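# Reseat two misplaced gears on the furnace tray lugs

## Task

Fix the two gears that are placed wrongly so that, in the end, every gear on the furnace tray rests flat on its lug with its smaller end facing up, and then release them.

## Robot and tools

Robot: two arms, left_arm (carrying a five-finger left hand) and right_arm (a right hand; the left hand is its mirror image). Base positions in the scene frame: left_arm (+0.019, +0.266, +0.024) m, right_arm (+0.014, -0.230, +0.007) m, each turned slightly about z.

Scene frame: origin at table-top height, halfway between the nominal bases; +z up, +x away from the robot over the table, +y toward left_arm. Reported poses, velocities and targets use this frame. Each arm has a hand point 0.05 m in front of the palm and 0.15 m from the wrist face. Its +z runs along the straightened fingers, +y points out of the palm, and +x goes across the palm away from the thumb on the right hand and toward the thumb on the left hand. Straight fingers reach 0.06 to 0.07 m past the point, with their centre lines 0.06 m behind it along -y. A wrist bracket on the little-finger side can collide with things.

execute_actions(actions, cameras): actions is a list of actions. Each action is a list of 1 to 15 rows, one row per 1/30 s step; if there are fewer than 15 rows, the last row is held for the remaining steps. Every row is one flat list of 28 numbers in [-1, 1] covering both arms: left dx, dy, dz, rx, ry, rz, then left little, ring, middle, index, thumb_bend, thumb_turn, force_limit, speed, then the same 14 for the right arm. The six pose numbers are an offset, not a pose. They are measured from that arm's Hand target as it stood when the action began, along that Hand target's own axes, and every row counts from that same start. 1.0 equals 0.6 m or 180 degrees, and rx, ry, rz form one rotation vector. Sending six zeros re-requests the current Hand target. Repeating an offset moves the arm further. The six finger numbers are absolute targets: +1 is open or straight, -1 is curled. For thumb_turn, +1 puts the thumb beside the palm and -1 puts it opposite the fingers. force_limit maps -1 to about 0 N and +1 to 10 N at the fingertip (15 N for both thumb motors). speed rises from near zero at -1 to full at +0.48 and stays full above that. Hand numbers are never ignored: to leave a hand unchanged, resend the 8 numbers from the last row you ran for it. If none has run yet, send its hand_measured plus hand_force_limit and hand_speed. cameras: names, ["all"], or []. Images come back by default only when actions is empty.

move(target, speed, blend, blocking, cameras): target is one 28-number row, or a list of up to 15 such rows. Every row is an offset from the same starting Hand targets, not from the previous row. The hand point travels in a straight line, and all arms finish together, taking at least 0.5 s and at most 10 s. speed is the top speed in m/s, 0.002 to 4.3, default 0.25; turning speed is limited to twice that value in rad/s. You may give one value per target. blend is in metres: the corner radius for intermediate targets, with 0 meaning a stop there. blocking=false returns after about 0.5 s while the motion continues. The result adds a move: line giving the ending (done, off_target, moving, held, fault) and any limits (paced means the pose was clipped; held means steps were withheld). Moves do not avoid obstacles or the other arm, and faster moves hit harder.

wait(seconds 0 to 10) lets time pass while holding commands. stop brakes a running move. zoom_image(camera, region [x0, y0, x1, y1] in pixels, at most 504x504) enlarges part of the latest image. Cameras: cam_high, cam_low, cam_left_wrist, cam_right_wrist, each 672x504. show_instructions shows the reference pages. finished_scene(scene 1 or 2) ends the scene and cannot be undone.

Results: end_effector_position (m) and end_effector_quat_wxyz in the scene frame; Hand target, which is the base for your next offsets; hand_measured (motor positions on the command scale); hand_stopped_by (moving, target, force, stalled, fault); hand_load_n (fingertip force in N, positive when pushed open, near 0 once the grip is lost); hand_force_limit and hand_speed; joint positions, velocities and torques; motor temperatures. A MOTOR HOT line appears at 85 °C. At 100 °C that arm goes limp for 30 to 60 s or more.

Behaviour: arms often rest 1 to 3 cm short of the command (sometimes 5 cm), usually low. This is not a sign of contact. Commanded orientation is clipped to within 40 degrees of the current orientation each step. A blocked arm keeps pushing until you command it back past the hand point. Avoid paths near an arm's own base. Grip range is roughly 0.035 to 0.065 m with the thumb opposed. For gentle closing use speed -0.94 or lower. To squeeze harder, raise force_limit and send a target more closed than hand_measured. To loosen, send a target more open than hand_measured.

Avoid: dropping gears or releasing them while they move, anything ending up off the table (that fails the scene), hard impacts with fixed or heavy objects, excess finger force, any contact between the two arms, and holding loads long enough to overheat motors. Joint ranges (rad): waist ±2.880, shoulder 0 to 3.142, elbow 0 to 3.019, wrist pitch -1.693 to 1.571, wrist yaw ±1.571, wrist roll ±2.094. Loose objects may occasionally be nudged by outside disturbances.

Each tool is called after "Call:" as name(argument=value, ...) on one line, values as JSON.

Reference images:

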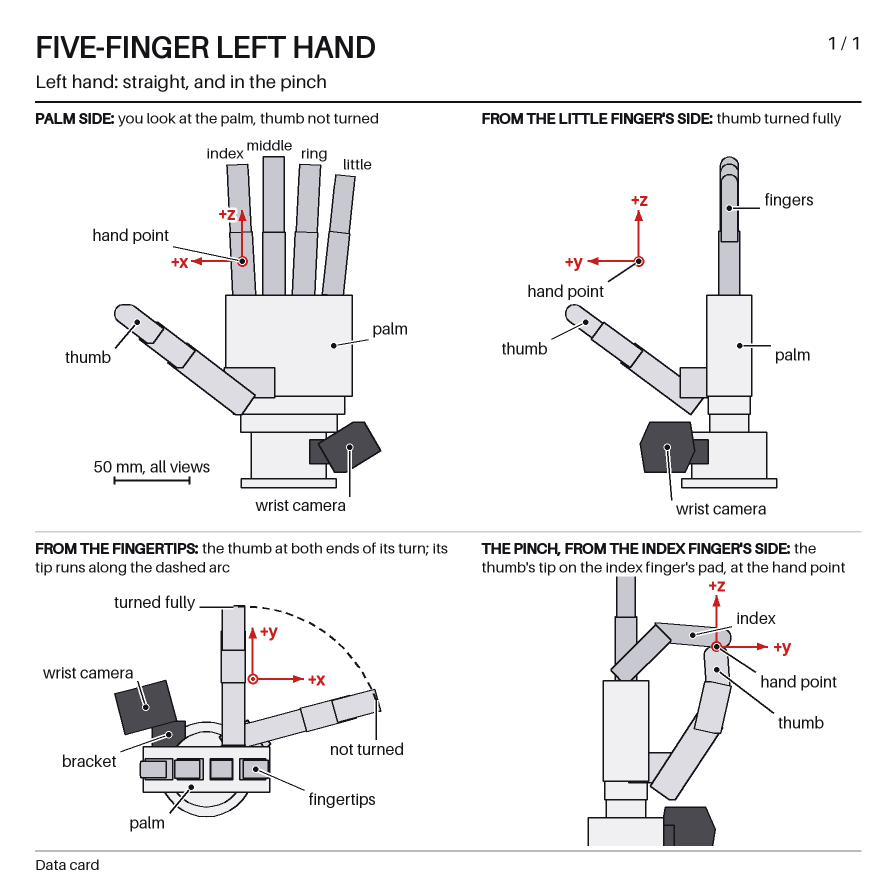

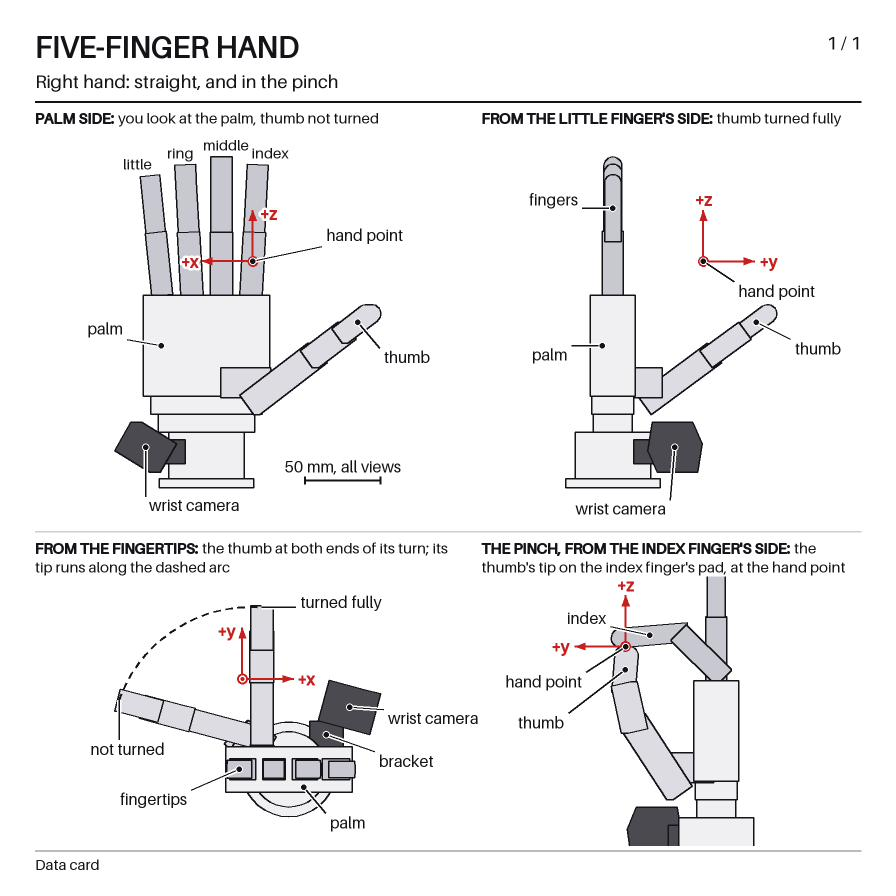

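## Session

Call:
execute_actions(actions=[])

Scene clock: 0.00 s.
left_arm: end_effector_position=(+0.6667, +0.5593, +0.2407) hand_measured=(+1.000, +1.000, +1.000, +1.000, +1.000, +1.000) hand_load_n=(+0.0, +0.0, +0.0, +0.0, +0.0, +0.0) hand_stopped_by=(target, target, target, target, target, target) hand_force_limit=0.00 hand_speed=-0.80 end_effector_quat_wxyz=(+0.124, +0.931, +0.189, +0.286) | right_arm: end_effector_position=(+0.3518, -0.5449, +0.3208) hand_measured=(+1.000, +1.000, +1.000, +1.000, +1.000, +1.000) hand_load_n=(+0.0, +0.0, +0.0, +0.5, +0.0, +0.0) hand_stopped_by=(target, target, target, target, target, target) hand_force_limit=0.00 hand_speed=-0.80 end_effector_quat_wxyz=(+0.111, +0.211, +0.971, -0.037)
Joint positions: left_arm=[0.662 1.88 1.705 -0.937 0.454 -1.453] | right_arm=[-0.965 1.392 1.535 -1.497 -0.089 1.074]
Joint velocities: within noise
Joint torques (N m): no reading
Motor temperatures (°C): left_arm=[23 25 22 21 22 22] | right_arm=[22 32 24 22 21 23]
Heat: left arm: hottest shoulder 25 °C; right arm: hottest shoulder 32 °C.
Hand target: left_arm +0.6726, +0.5635, +0.2650; +0.115, +0.927, +0.183, +0.306 | right_arm +0.3546, -0.5486, +0.3329; +0.122, +0.210, +0.969, -0.047

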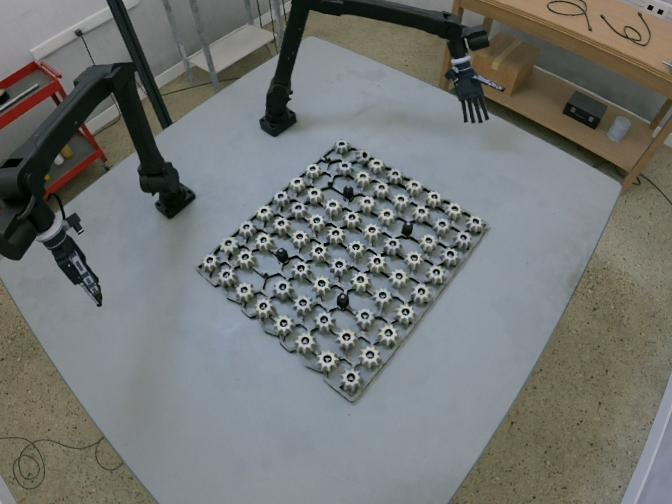

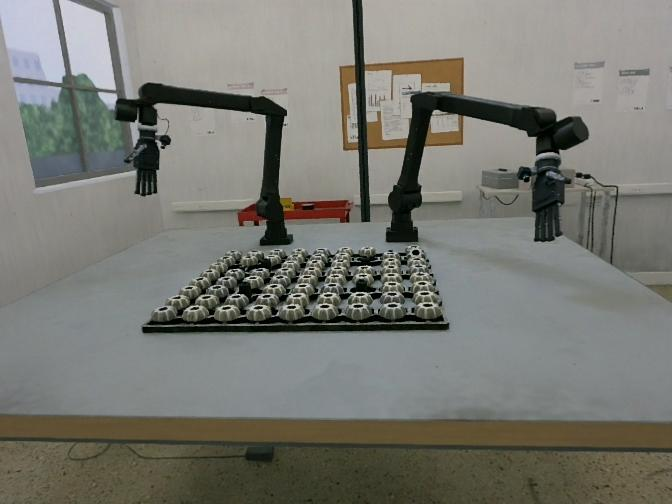

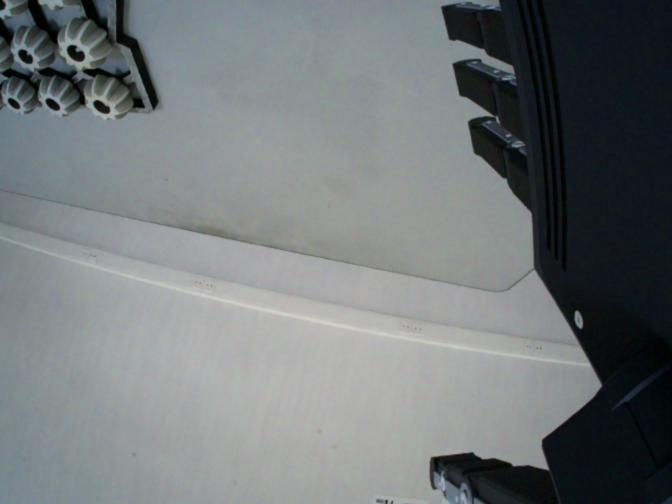

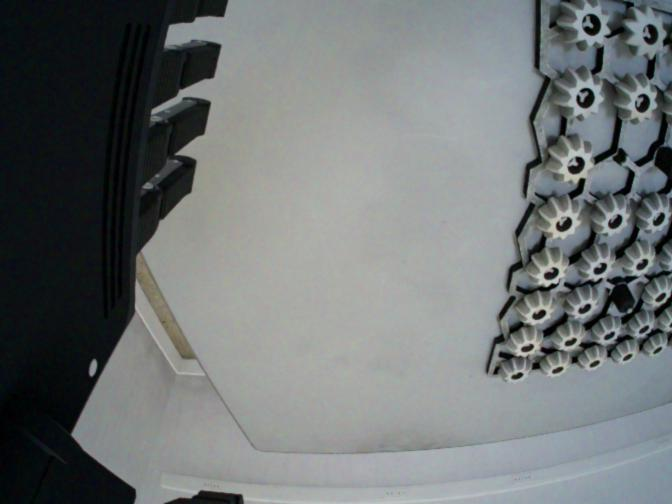

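Call:
zoom_image(camera="cam_high", region=[190, 130, 350, 290])

Call:
zoom_image(camera="cam_high", region=[340, 130, 500, 290])

Call:
zoom_image(camera="cam_high", region=[240, 250, 400, 410])

Call:
zoom_image(camera="cam_low", region=[140, 230, 300, 340])

Call:
zoom_image(camera="cam_low", region=[290, 230, 450, 340])

Scaled by 3.150 from the camera's 672x504 image, which has a finer 960x720 frame.

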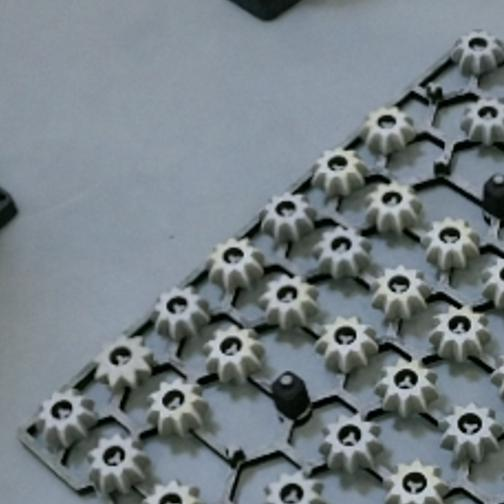

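Scaled by 3.150 from the camera's 672x504 image, which has a finer 960x720 frame.

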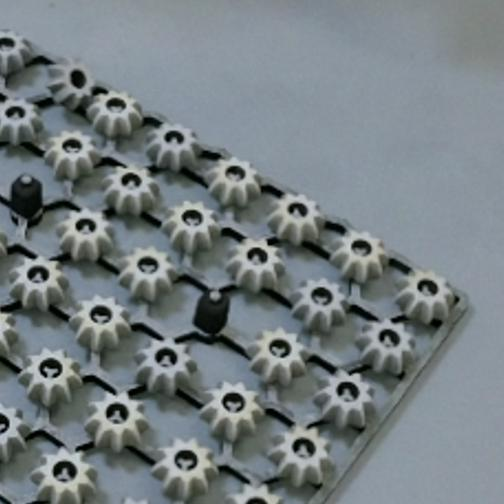

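Scaled by 3.150 from the camera's 672x504 image, which has a finer 960x720 frame.

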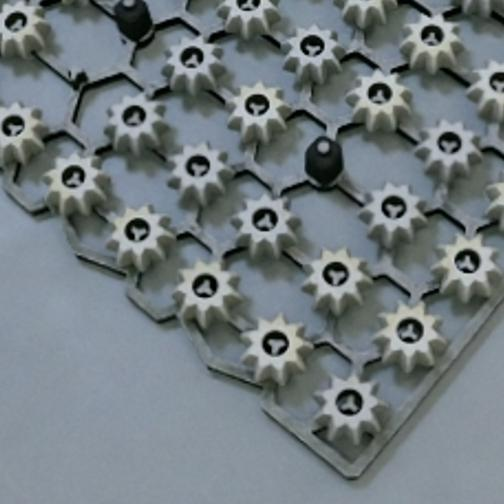

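Scaled by 3.150 from the camera's 672x504 image, which has a finer 960x720 frame.

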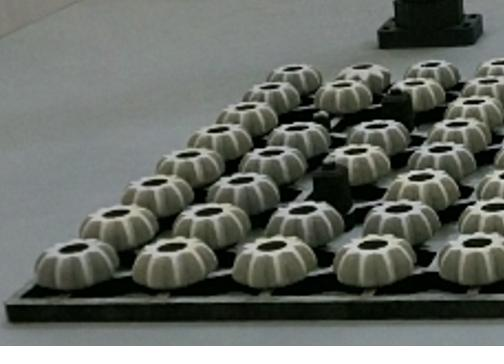

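Scaled by 3.150 from the camera's 672x504 image, which has a finer 960x720 frame.

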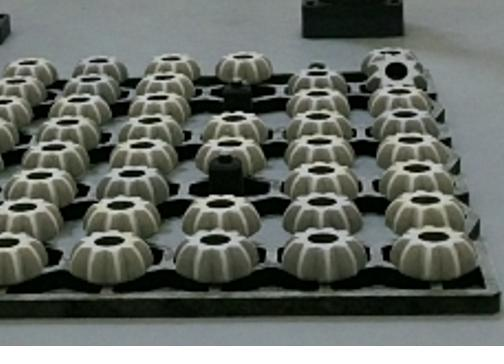

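Call:
zoom_image(camera="cam_high", region=[300, 130, 400, 230])

Call:
zoom_image(camera="cam_high", region=[190, 210, 290, 310])

Call:
zoom_image(camera="cam_low", region=[340, 235, 450, 300])

Call:
zoom_image(camera="cam_low", region=[200, 235, 310, 300])

Call:
zoom_image(camera="cam_right_wrist", region=[472, 0, 672, 200])

Call:
zoom_image(camera="cam_right_wrist", region=[472, 190, 672, 390])

Call:
zoom_image(camera="cam_left_wrist", region=[0, 0, 170, 130])

Scaled by 5.040 from the camera's 672x504 image, which has a finer 960x720 frame.

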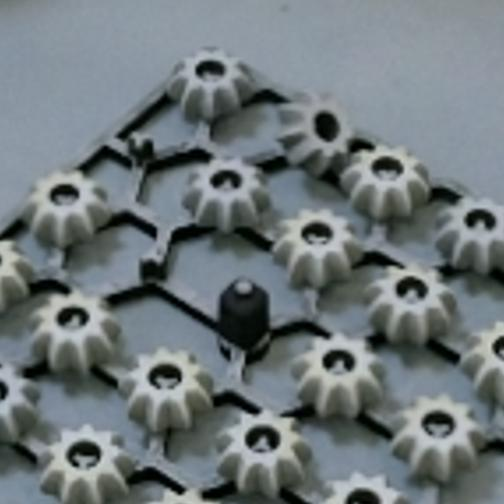

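Scaled by 5.040 from the camera's 672x504 image, which has a finer 960x720 frame.

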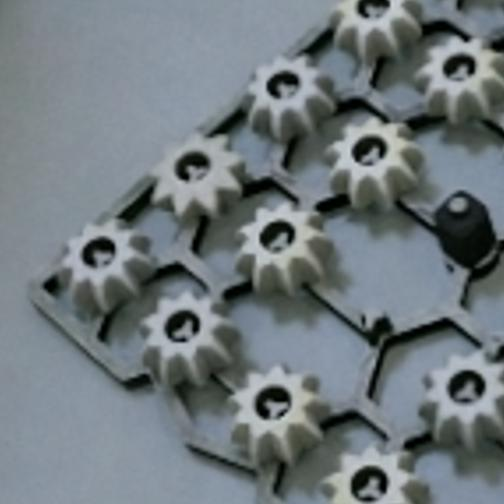

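Scaled by 4.582 from the camera's 672x504 image, which has a finer 960x720 frame.

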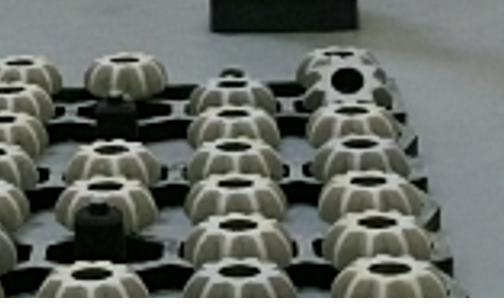

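Scaled by 4.582 from the camera's 672x504 image, which has a finer 960x720 frame.

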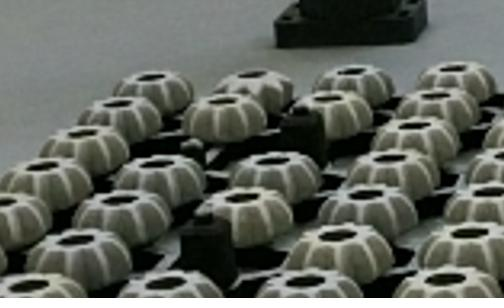

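Scaled by 2.520 from the camera's 672x504 image, which has a finer 960x720 frame.

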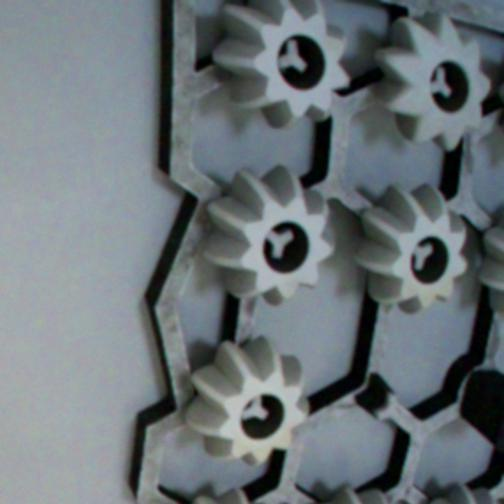

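Scaled by 2.520 from the camera's 672x504 image, which has a finer 960x720 frame.

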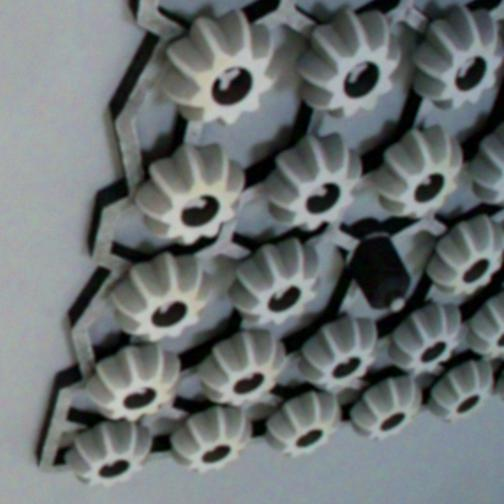

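Scaled by 2.965 from the camera's 672x504 image, which has a finer 960x720 frame.

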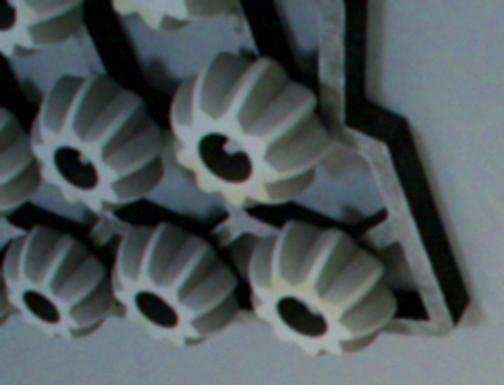

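Call:
move(target=[-0.447,0.171,-0.376,0.075,-0.2,0.12,1,1,1,1,1,1,0,-0.8,0.161,0.268,-0.054,-0.030,0.078,-0.135,1,1,1,1,1,1,0,-0.8], cameras=["all"])

Scene clock: 21.10 s.
left_arm: end_effector_position=(+0.3668, +0.3884, +0.3323) hand_measured=(+1.000, +1.000, +1.000, +1.000, +1.000, +1.000) hand_load_n=(+0.0, +0.0, +0.0, +0.0, +0.0, +0.0) hand_stopped_by=(target, target, target, target, target, target) hand_force_limit=0.00 hand_speed=-0.80 end_effector_quat_wxyz=(-0.010, +0.999, +0.012, +0.031) | right_arm: end_effector_position=(+0.3335, -0.3643, +0.3292) hand_measured=(+1.000, +1.000, +1.000, +1.000, +1.000, +1.000) hand_load_n=(+0.0, +0.0, +0.0, +0.0, +0.0, +0.0) hand_stopped_by=(target, target, target, target, target, target) hand_force_limit=0.00 hand_speed=-0.80 end_effector_quat_wxyz=(+0.052, +0.005, +0.998, -0.021)
Joint positions: left_arm=[0.566 1.26 1.426 -1.673 0.013 -1.063] | right_arm=[-0.637 1.191 1.404 -1.673 -0.023 0.977]
Joint torques (N m): left_arm=[-0.15 -7.36 8.96 -0.44 -0.11 0.11] | right_arm=[-0.38 -8.94 6.97 -0.1 0.15 -0.1]
Heat: left arm: hottest shoulder 26 °C; right arm: hottest shoulder 32 °C.
Hand target: left_arm +0.3627, +0.3831, +0.3347; -0.001, +1.000, -0.001, +0.000 | right_arm +0.3295, -0.3599, +0.3331; +0.000, +0.000, +1.000, -0.001
Off the commanded pose: left_arm 0.007 m, 4 deg | right_arm 0.007 m, 6 deg.
joint sent to its limit (left arm) — joint 4 (wrist pitch), lower limit. The joint targets are off in orientation, not in position.
joint sent to its limit (right arm) — joint 4 (wrist pitch), lower limit. The joint targets are off in orientation, not in position.
move: off_target (left_arm, right_arm)

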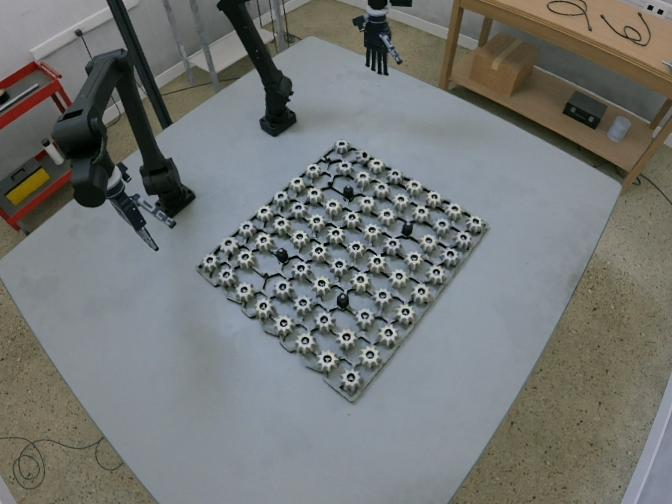

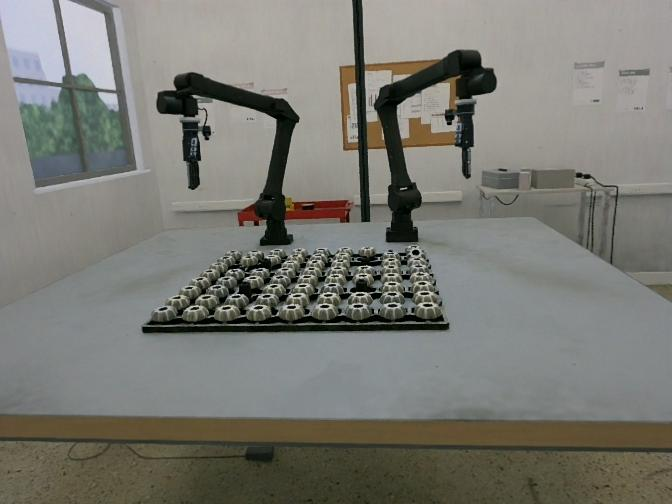

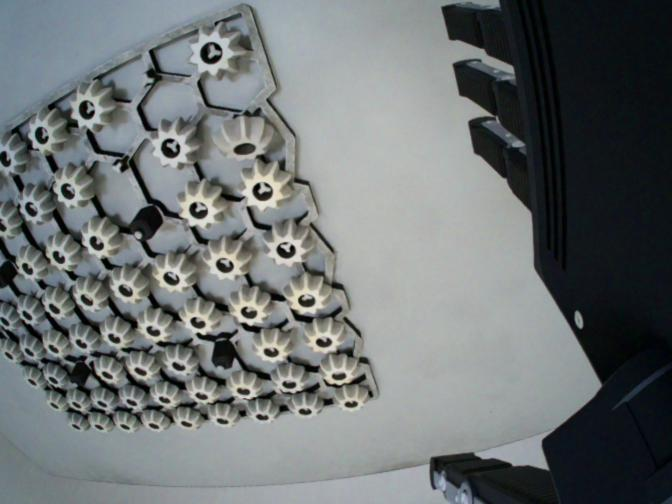

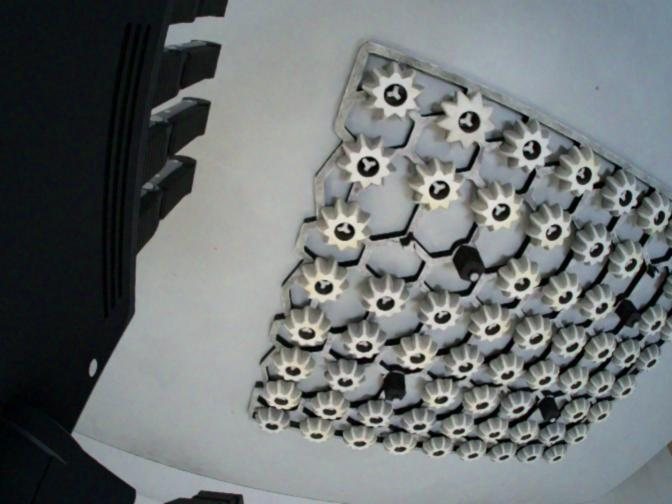

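Call:
zoom_image(camera="cam_left_wrist", region=[120, 0, 320, 150])

Call:
zoom_image(camera="cam_left_wrist", region=[200, 90, 320, 210])

Call:
zoom_image(camera="cam_right_wrist", region=[320, 30, 520, 180])

Call:
zoom_image(camera="cam_right_wrist", region=[400, 60, 520, 180])

Scaled by 2.520 from the camera's 672x504 image, which has a finer 960x720 frame.

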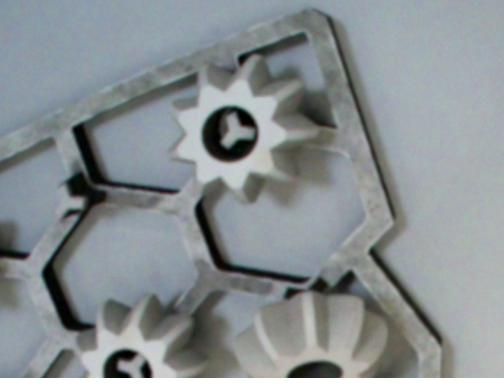

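Scaled by 4.200 from the camera's 672x504 image, which has a finer 960x720 frame.

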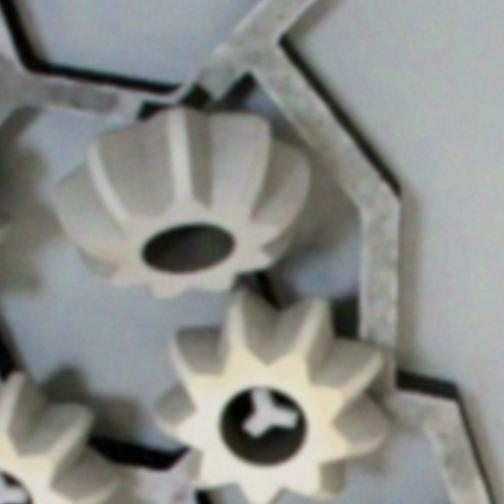

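Scaled by 2.520 from the camera's 672x504 image, which has a finer 960x720 frame.

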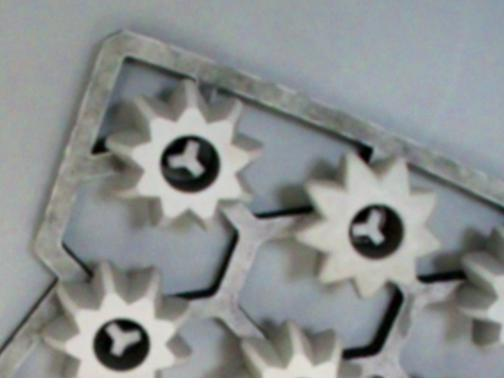

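Scaled by 4.200 from the camera's 672x504 image, which has a finer 960x720 frame.

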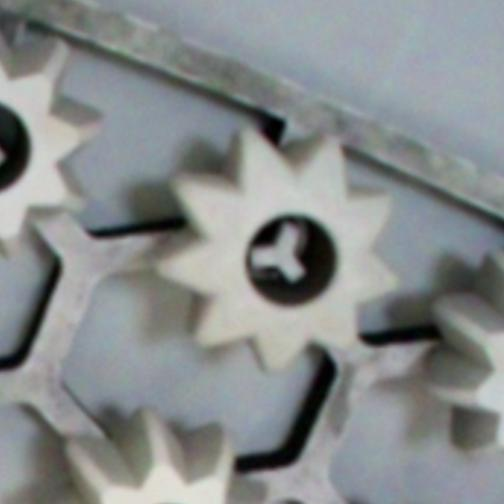

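Call:
move(target=[0,0,0,0,0,0,1,1,1,1,1,1,0,-0.8,0,0,0,0,0,0,-1,-1,0.4,0.4,0.6,-1,0,0.4], cameras=["cam_right_wrist"])

Scene clock: 64.37 s.
left_arm: end_effector_position=(+0.3668, +0.3884, +0.3323) hand_measured=(+1.000, +1.000, +1.000, +1.000, +1.000, +1.000) hand_load_n=(+0.0, +0.0, +0.0, +0.0, +0.0, +0.0) hand_stopped_by=(target, target, target, target, target, target) hand_force_limit=0.00 hand_speed=-0.80 end_effector_quat_wxyz=(-0.010, +0.999, +0.012, +0.031) | right_arm: end_effector_position=(+0.3334, -0.3643, +0.3291) hand_measured=(-1.000, -1.000, +0.400, +0.400, +0.600, -1.000) hand_load_n=(+0.5, +0.0, +0.0, +0.0, +0.0, +0.0) hand_stopped_by=(target, target, target, target, target, target) hand_force_limit=0.00 hand_speed=0.40 end_effector_quat_wxyz=(+0.052, +0.005, +0.998, -0.022)
Joint positions: left_arm=[0.566 1.26 1.426 -1.673 0.013 -1.063] | right_arm=[-0.637 1.191 1.404 -1.673 -0.023 0.977]
Joint torques (N m): left_arm=[-0.15 -8.06 8.9 -0.46 -0.11 0.1] | right_arm=[-0.38 -8.88 6.95 -0.13 0.12 -0.09]
Heat: left arm: hottest shoulder 26 °C; right arm: hottest shoulder 32 °C.
Hand target: left_arm +0.3627, +0.3831, +0.3347; -0.001, +1.000, -0.001, +0.000 | right_arm +0.3295, -0.3599, +0.3331; +0.000, +0.000, +1.000, -0.001
Off the commanded pose: left_arm 0.007 m, 4 deg | right_arm 0.007 m, 6 deg.
joint sent to its limit (left arm) — joint 4 (wrist pitch), lower limit. The joint targets are off in orientation, not in position.
joint sent to its limit (right arm) — joint 4 (wrist pitch), lower limit. The joint targets are off in orientation, not in position.
move: off_target (left_arm, right_arm)
Images, in order (width x height): cam_right_wrist 672x504.

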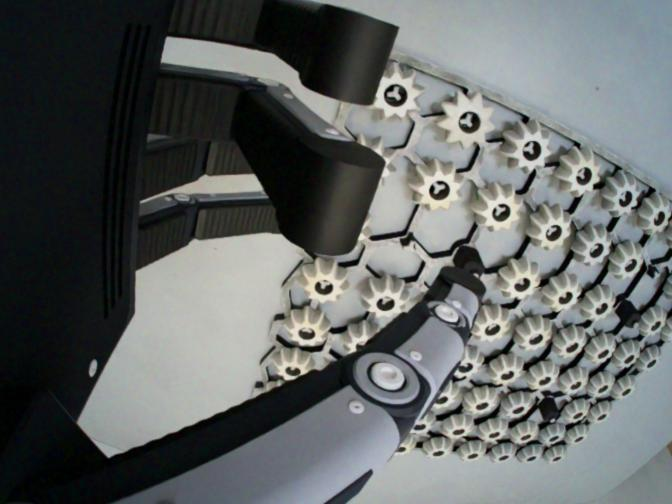

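Call:
move(target=[0,0,0,0,0,0,1,1,1,1,1,1,0,-0.8,0,0,0,0,0,0,1,1,0.4,0.4,0.6,-1,0,0.4], cameras=["cam_right_wrist"])

Scene clock: 69.20 s.
left_arm: end_effector_position=(+0.3668, +0.3884, +0.3323) hand_measured=(+1.000, +1.000, +1.000, +1.000, +1.000, +1.000) hand_load_n=(+0.0, +0.0, +0.0, +0.0, +0.0, +0.0) hand_stopped_by=(target, target, target, target, target, target) hand_force_limit=0.00 hand_speed=-0.80 end_effector_quat_wxyz=(-0.010, +0.999, +0.012, +0.031) | right_arm: end_effector_position=(+0.3334, -0.3643, +0.3291) hand_measured=(+1.000, +1.000, +0.400, +0.400, +0.600, -1.000) hand_load_n=(+0.0, +0.0, +0.5, +0.0, +0.0, +0.0) hand_stopped_by=(target, target, target, target, target, target) hand_force_limit=0.00 hand_speed=0.40 end_effector_quat_wxyz=(+0.052, +0.005, +0.998, -0.022)
Joint positions: left_arm=[0.566 1.26 1.426 -1.673 0.013 -1.063] | right_arm=[-0.637 1.191 1.404 -1.673 -0.023 0.977]
Joint torques (N m): left_arm=[-0.09 -8.29 8.9 -0.4 -0.12 0.09] | right_arm=[-0.44 -8.88 6.95 -0.13 0.13 -0.1]
Heat: left arm: hottest shoulder 26 °C; right arm: hottest shoulder 32 °C.
Hand target: left_arm +0.3627, +0.3831, +0.3347; -0.001, +1.000, -0.001, +0.000 | right_arm +0.3295, -0.3599, +0.3331; +0.000, +0.000, +1.000, -0.001
Off the commanded pose: left_arm 0.007 m, 4 deg | right_arm 0.007 m, 6 deg.
joint sent to its limit (left arm) — joint 4 (wrist pitch), lower limit. The joint targets are off in orientation, not in position.
joint sent to its limit (right arm) — joint 4 (wrist pitch), lower limit. The joint targets are off in orientation, not in position.
move: off_target (left_arm, right_arm)
Images, in order (width x height): cam_right_wrist 672x504.

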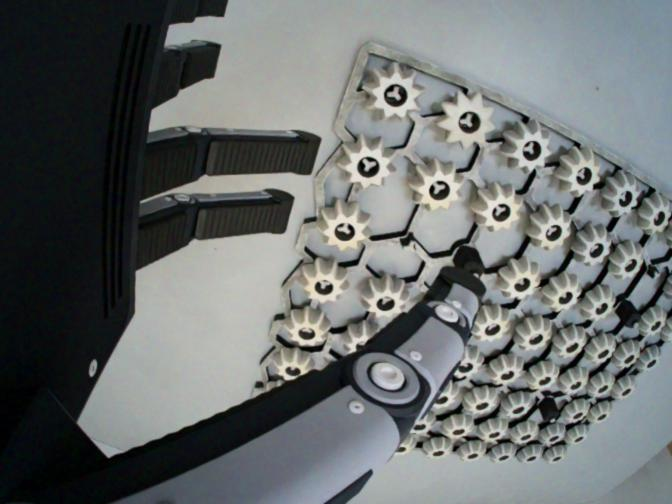

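Call:
move(target=[0.062,0.138,0.158,0,0,0,1,1,1,1,1,1,0,-0.8,0,0,0,0,0,0,1,1,0.4,0.4,0.6,-1,0,0.4], cameras=["cam_left_wrist"])

Call:
zoom_image(camera="cam_left_wrist", region=[200, 50, 420, 270])

Scene clock: 90.97 s.
left_arm: end_effector_position=(+0.3949, +0.3010, +0.2411) hand_measured=(+1.000, +1.000, +1.000, +1.000, +1.000, +1.000) hand_load_n=(+0.0, +0.0, +0.0, +0.0, +0.0, +0.0) hand_stopped_by=(target, target, target, target, target, target) hand_force_limit=0.00 hand_speed=-0.80 end_effector_quat_wxyz=(+0.003, +1.000, -0.006, -0.004) | right_arm: end_effector_position=(+0.3334, -0.3643, +0.3291) hand_measured=(+1.000, +1.000, +0.400, +0.400, +0.600, -1.000) hand_load_n=(+0.0, +0.0, +0.0, +0.0, +0.0, +0.0) hand_stopped_by=(target, target, target, target, target, target) hand_force_limit=0.00 hand_speed=0.40 end_effector_quat_wxyz=(+0.052, +0.005, +0.998, -0.022)
Joint positions: left_arm=[0.308 1.286 1.212 -1.507 0.003 -1.287] | right_arm=[-0.637 1.191 1.404 -1.673 -0.023 0.977]
Joint torques (N m): left_arm=[-0.15 -7.77 8.95 0.47 -0.11 -0.19] | right_arm=[-0.44 -8.94 6.95 -0.12 0.13 -0.1]
Heat: left arm: hottest shoulder 26 °C; right arm: hottest shoulder 32 °C.
Hand target: left_arm +0.3999, +0.3003, +0.2398; +0.000, +1.000, -0.001, +0.000 | right_arm +0.3295, -0.3599, +0.3331; +0.000, +0.000, +1.000, -0.001
Off the commanded pose: left_arm 0.005 m, 1 deg | right_arm 0.007 m, 6 deg.
joint sent to its limit (right arm) — joint 4 (wrist pitch), lower limit. The joint targets are off in orientation, not in position.
move: off_target (right_arm)
Images, in order (width x height): cam_left_wrist 672x504.

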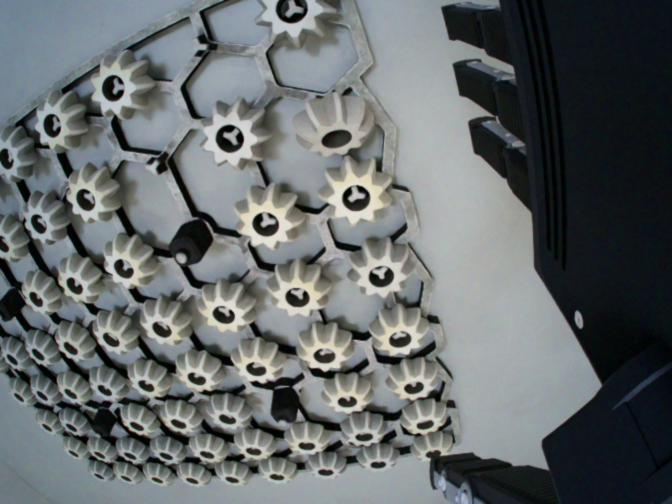

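Scaled by 2.291 from the camera's 672x504 image, which has a finer 960x720 frame.

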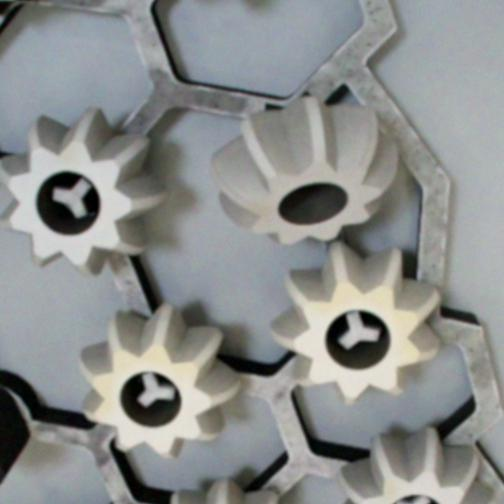

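Call:
move(target=[[0,-0.417,-0.133,0,0,0,1,1,1,1,1,1,0,-0.8,0,0,0,0,0,0,1,1,0.4,0.4,0.6,-1,0,0.4],[0,-0.417,-0.133,0,0,0,1,1,1,1,1,1,0,-0.8,-0.05,0.933,0.05,0.038,0.447,0.840,1,1,0.4,0.4,0.8,-1,0,0.4]], speed=[0.25,0.3], cameras=["cam_high","cam_right_wrist"])

Scene clock: 126.70 s.
left_arm: end_effector_position=(+0.3921, +0.5425, +0.2988) hand_measured=(+1.000, +1.000, +1.000, +1.000, +1.000, +1.000) hand_load_n=(+0.0, +0.0, +0.0, +0.0, +0.0, +0.0) hand_stopped_by=(target, target, target, target, target, target) hand_force_limit=0.00 hand_speed=-0.80 end_effector_quat_wxyz=(+0.003, +1.000, +0.008, -0.002) | right_arm: end_effector_position=(+0.3506, +0.1924, +0.2917) hand_measured=(+1.000, +1.000, +0.400, +0.400, +0.800, -1.000) hand_load_n=(+0.0, +0.0, +0.0, +0.0, +0.0, +0.0) hand_stopped_by=(target, target, target, target, target, target) hand_force_limit=0.00 hand_speed=0.40 end_effector_quat_wxyz=(-0.503, +0.182, +0.683, +0.497)
Joint positions: left_arm=[0.814 1.601 1.693 -1.671 0.001 -0.808] | right_arm=[0.5 1.663 1.244 -1.673 -1.571 2.099]
Joint torques (N m): left_arm=[0.62 -11.93 13.94 -0.64 0.11 0.11] | right_arm=[-0.56 -12.81 9.21 -0.75 -0.76 0.04]
Motor temperatures (°C): left_arm=[23 26 28 21 21 22] | right_arm=[22 32 29 22 21 23]
Heat: left arm: hottest elbow 28 °C; right arm: hottest shoulder 32 °C.
Hand target: left_arm +0.4002, +0.5506, +0.3197; +0.000, +1.000, -0.001, +0.000 | right_arm +0.3590, +0.1999, +0.3023; -0.568, +0.474, +0.560, +0.372
Off the commanded pose: left_arm 0.024 m, 1 deg | right_arm 0.016 m, 129 deg; orientation clipped.
joint sent to its limit (left arm) — joint 4 (wrist pitch), lower limit. The joint targets still meet the commanded pose.
joint sent to its limit (right arm) — joint 4 (wrist pitch), lower limit; joint 5 (wrist yaw), lower limit; joint 6 (wrist roll), upper limit. The joint targets are off in orientation, not in position.
move: off_target (left_arm, right_arm); target 2's new numbers were sent with right_arm's hand 0.016 m and 129 deg from that target; limits=paced
Images, in order (width x height): cam_high 672x504, cam_right_wrist 672x504.

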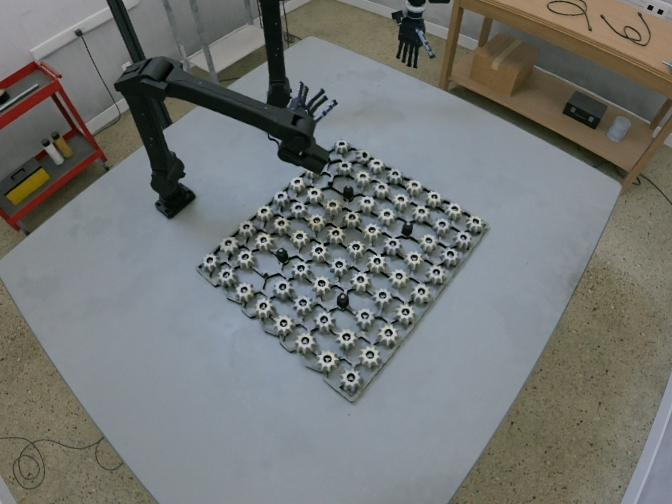

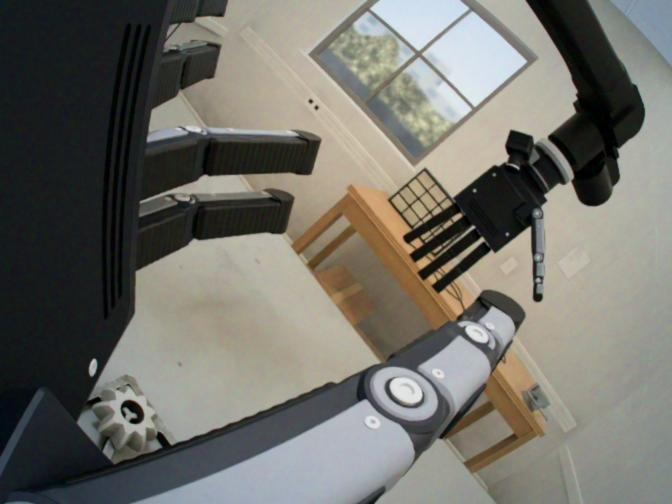

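Call:
move(target=[[0,0,0,0,0,0,1,1,1,1,1,1,0,-0.8,0,0,0,0.279,-0.426,-0.356,1,1,0.4,0.4,0.8,-1,0,0.4],[0,0,0,0,0,0,1,1,1,1,1,1,0,-0.8,0,0,0,0.526,-0.265,-0.599,1,1,0.4,0.4,0.8,-1,0,0.4],[0,0,0,0,0,0,1,1,1,1,1,1,0,-0.8,0,0,0,-0.627,-0.035,0.667,1,1,0.4,0.4,0.8,-1,0,0.4],[0,0,0,0,0,0,1,1,1,1,1,1,0,-0.8,0,0,0,-0.161,-0.09,0.462,1,1,0.4,0.4,0.8,-1,0,0.4]], speed=0.6, cameras=["cam_high","cam_right_wrist"])

Scene clock: 140.33 s.
left_arm: end_effector_position=(+0.3921, +0.5425, +0.2988) hand_measured=(+1.000, +1.000, +1.000, +1.000, +1.000, +1.000) hand_load_n=(+0.0, +0.0, +0.0, +0.0, +0.0, +0.5) hand_stopped_by=(target, target, target, target, target, target) hand_force_limit=0.00 hand_speed=-0.80 end_effector_quat_wxyz=(+0.003, +1.000, +0.008, -0.002) | right_arm: end_effector_position=(+0.3565, +0.2016, +0.2925) hand_measured=(+1.000, +1.000, +0.400, +0.400, +0.800, -1.000) hand_load_n=(+0.0, +0.0, +0.0, +0.0, +0.0, +0.0) hand_stopped_by=(target, target, target, target, target, target) hand_force_limit=0.00 hand_speed=0.40 end_effector_quat_wxyz=(-0.459, +0.884, +0.068, -0.052)
Joint positions: left_arm=[0.814 1.601 1.693 -1.671 0.001 -0.808] | right_arm=[0.638 1.558 1.55 -0.98 -0.814 -0.798]
Joint torques (N m): left_arm=[0.73 -11.99 13.98 -0.62 0.11 0.11] | right_arm=[-1.32 -16.15 7.92 1.07 -0.55 -0.11]
Heat: left arm: hottest elbow 30 °C; right arm: hottest shoulder 33 °C.
Hand target: left_arm +0.4002, +0.5506, +0.3197; +0.000, +1.000, -0.001, +0.000 | right_arm +0.3589, +0.1999, +0.3024; -0.467, +0.880, +0.075, -0.040
Off the commanded pose: left_arm 0.024 m, 1 deg | right_arm 0.010 m, 2 deg.
joint sent to its limit (left arm) — joint 4 (wrist pitch), lower limit. The joint targets still meet the commanded pose.
move: off_target (left_arm)
Images, in order (width x height): cam_high 672x504, cam_right_wrist 672x504.

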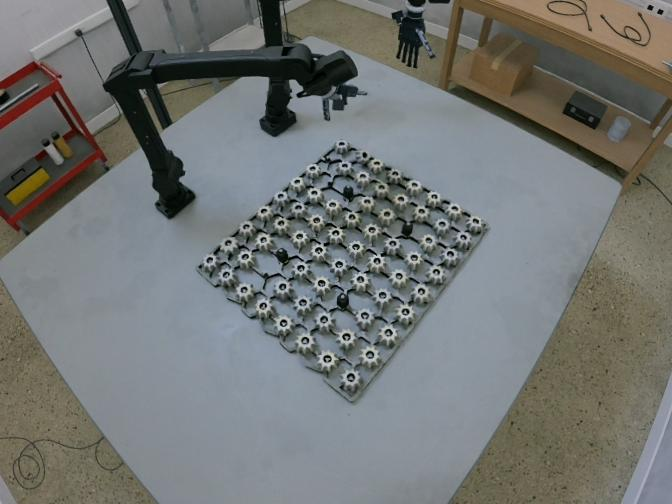

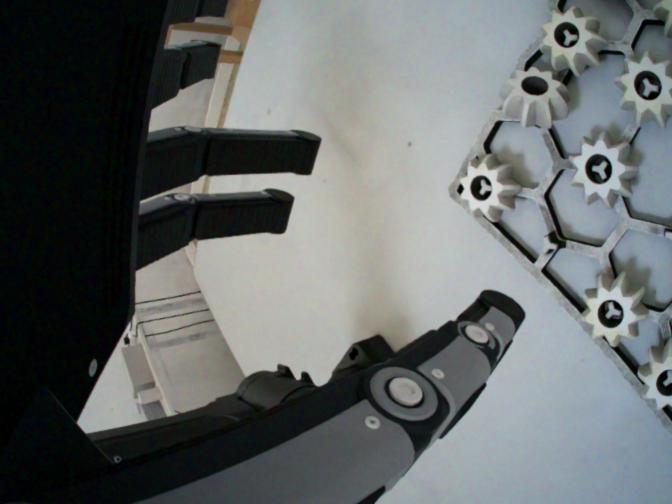

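Call:
zoom_image(camera="cam_right_wrist", region=[440, 20, 640, 220])

Scaled by 2.520 from the camera's 672x504 image, which has a finer 960x720 frame.

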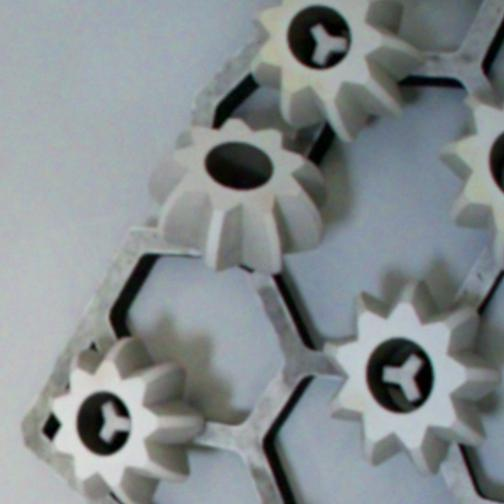

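Call:
move(target=[0,0,0,0,0,0,1,1,1,1,1,1,0,-0.8,0.0635,0.191,0.194,0,0,0,1,1,0.4,0.4,0.8,-1,0,0.4], cameras=["cam_right_wrist"])

Scene clock: 145.57 s.
left_arm: end_effector_position=(+0.3921, +0.5425, +0.2988) hand_measured=(+1.000, +1.000, +1.000, +1.000, +1.000, +1.000) hand_load_n=(+0.0, +0.0, +0.0, +0.0, +0.0, +0.0) hand_stopped_by=(target, target, target, target, target, target) hand_force_limit=0.00 hand_speed=-0.80 end_effector_quat_wxyz=(+0.003, +1.000, +0.008, -0.002) | right_arm: end_effector_position=(+0.3896, +0.2317, +0.1375) hand_measured=(+1.000, +1.000, +0.400, +0.400, +0.800, -1.000) hand_load_n=(+0.0, +0.0, +0.0, +0.0, +0.0, +0.0) hand_stopped_by=(target, target, target, target, target, target) hand_force_limit=0.00 hand_speed=0.40 end_effector_quat_wxyz=(-0.462, +0.883, +0.072, -0.046)
Joint positions: left_arm=[0.814 1.601 1.693 -1.671 0.001 -0.808] | right_arm=[0.644 1.741 1.362 -0.59 -0.809 -0.794]
Joint torques (N m): left_arm=[0.67 -11.87 13.96 -0.66 0.11 0.11] | right_arm=[-0.26 -17.03 7.87 1.35 -0.32 0.07]
Heat: left arm: hottest elbow 31 °C; right arm: hottest shoulder 33 °C.
Hand target: left_arm +0.4002, +0.5506, +0.3197; +0.000, +1.000, -0.001, +0.000 | right_arm +0.3911, +0.2380, +0.1422; -0.467, +0.880, +0.075, -0.040
Off the commanded pose: left_arm 0.024 m, 1 deg | right_arm 0.008 m, 1 deg.
joint sent to its limit (left arm) — joint 4 (wrist pitch), lower limit. The joint targets still meet the commanded pose.
move: off_target (left_arm)
Images, in order (width x height): cam_right_wrist 672x504.

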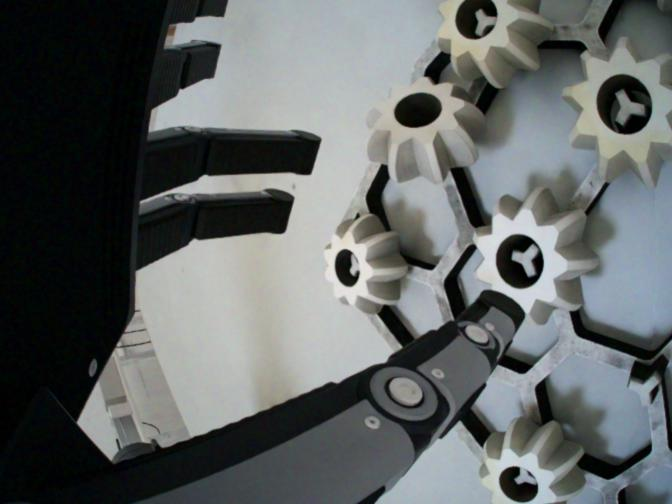

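Call:
move(target=[0,0,0,0,0,0,1,1,1,1,1,1,0,-0.8,0.041,-0.002,0.0475,0,0,0,1,1,0.4,0.4,0.8,-1,0,0.4], cameras=["cam_right_wrist"])

Scene clock: 174.27 s.
left_arm: end_effector_position=(+0.3921, +0.5425, +0.2988) hand_measured=(+1.000, +1.000, +1.000, +1.000, +1.000, +1.000) hand_load_n=(+0.0, +0.5, +0.0, +0.0, +0.0, +0.0) hand_stopped_by=(target, target, target, target, target, target) hand_force_limit=0.00 hand_speed=-0.80 end_effector_quat_wxyz=(+0.003, +1.000, +0.008, -0.002) | right_arm: end_effector_position=(+0.3976, +0.2504, +0.1103) hand_measured=(+1.000, +1.000, +0.400, +0.400, +0.800, -1.000) hand_load_n=(+0.0, +0.0, +0.0, +0.0, +0.0, +0.0) hand_stopped_by=(target, target, target, target, target, target) hand_force_limit=0.00 hand_speed=0.40 end_effector_quat_wxyz=(-0.455, +0.886, +0.067, -0.057)
Joint positions: left_arm=[0.814 1.601 1.693 -1.671 0.001 -0.808] | right_arm=[0.661 1.824 1.408 -0.569 -0.801 -0.775]
Joint torques (N m): left_arm=[0.62 -12.04 13.94 -0.61 0.11 0.1] | right_arm=[-0.38 -17.44 10.76 1.25 -0.3 0.07]
Motor temperatures (°C): left_arm=[22 27 34 21 21 21] | right_arm=[22 35 32 22 21 22]
Heat: left arm: hottest elbow 34 °C; right arm: hottest shoulder 35 °C.
Hand target: left_arm +0.4002, +0.5506, +0.3197; +0.000, +1.000, -0.001, +0.000 | right_arm +0.4112, +0.2663, +0.1272; -0.467, +0.880, +0.075, -0.040
Off the commanded pose: left_arm 0.024 m, 1 deg | right_arm 0.027 m, 3 deg.
joint sent to its limit (left arm) — joint 4 (wrist pitch), lower limit. The joint targets still meet the commanded pose.
move: off_target (left_arm, right_arm)
Images, in order (width x height): cam_right_wrist 672x504.

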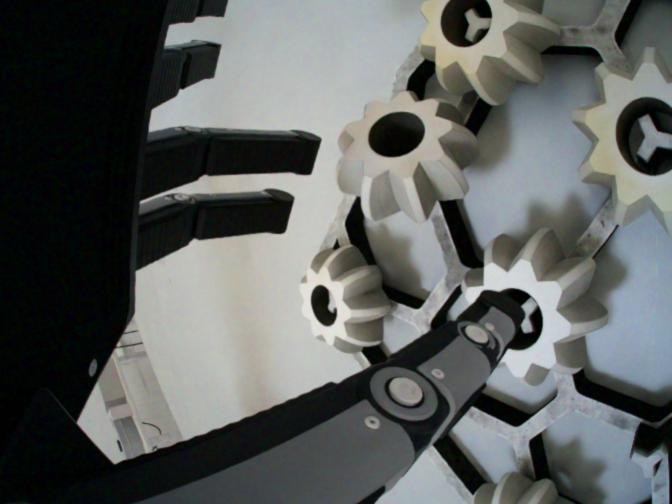

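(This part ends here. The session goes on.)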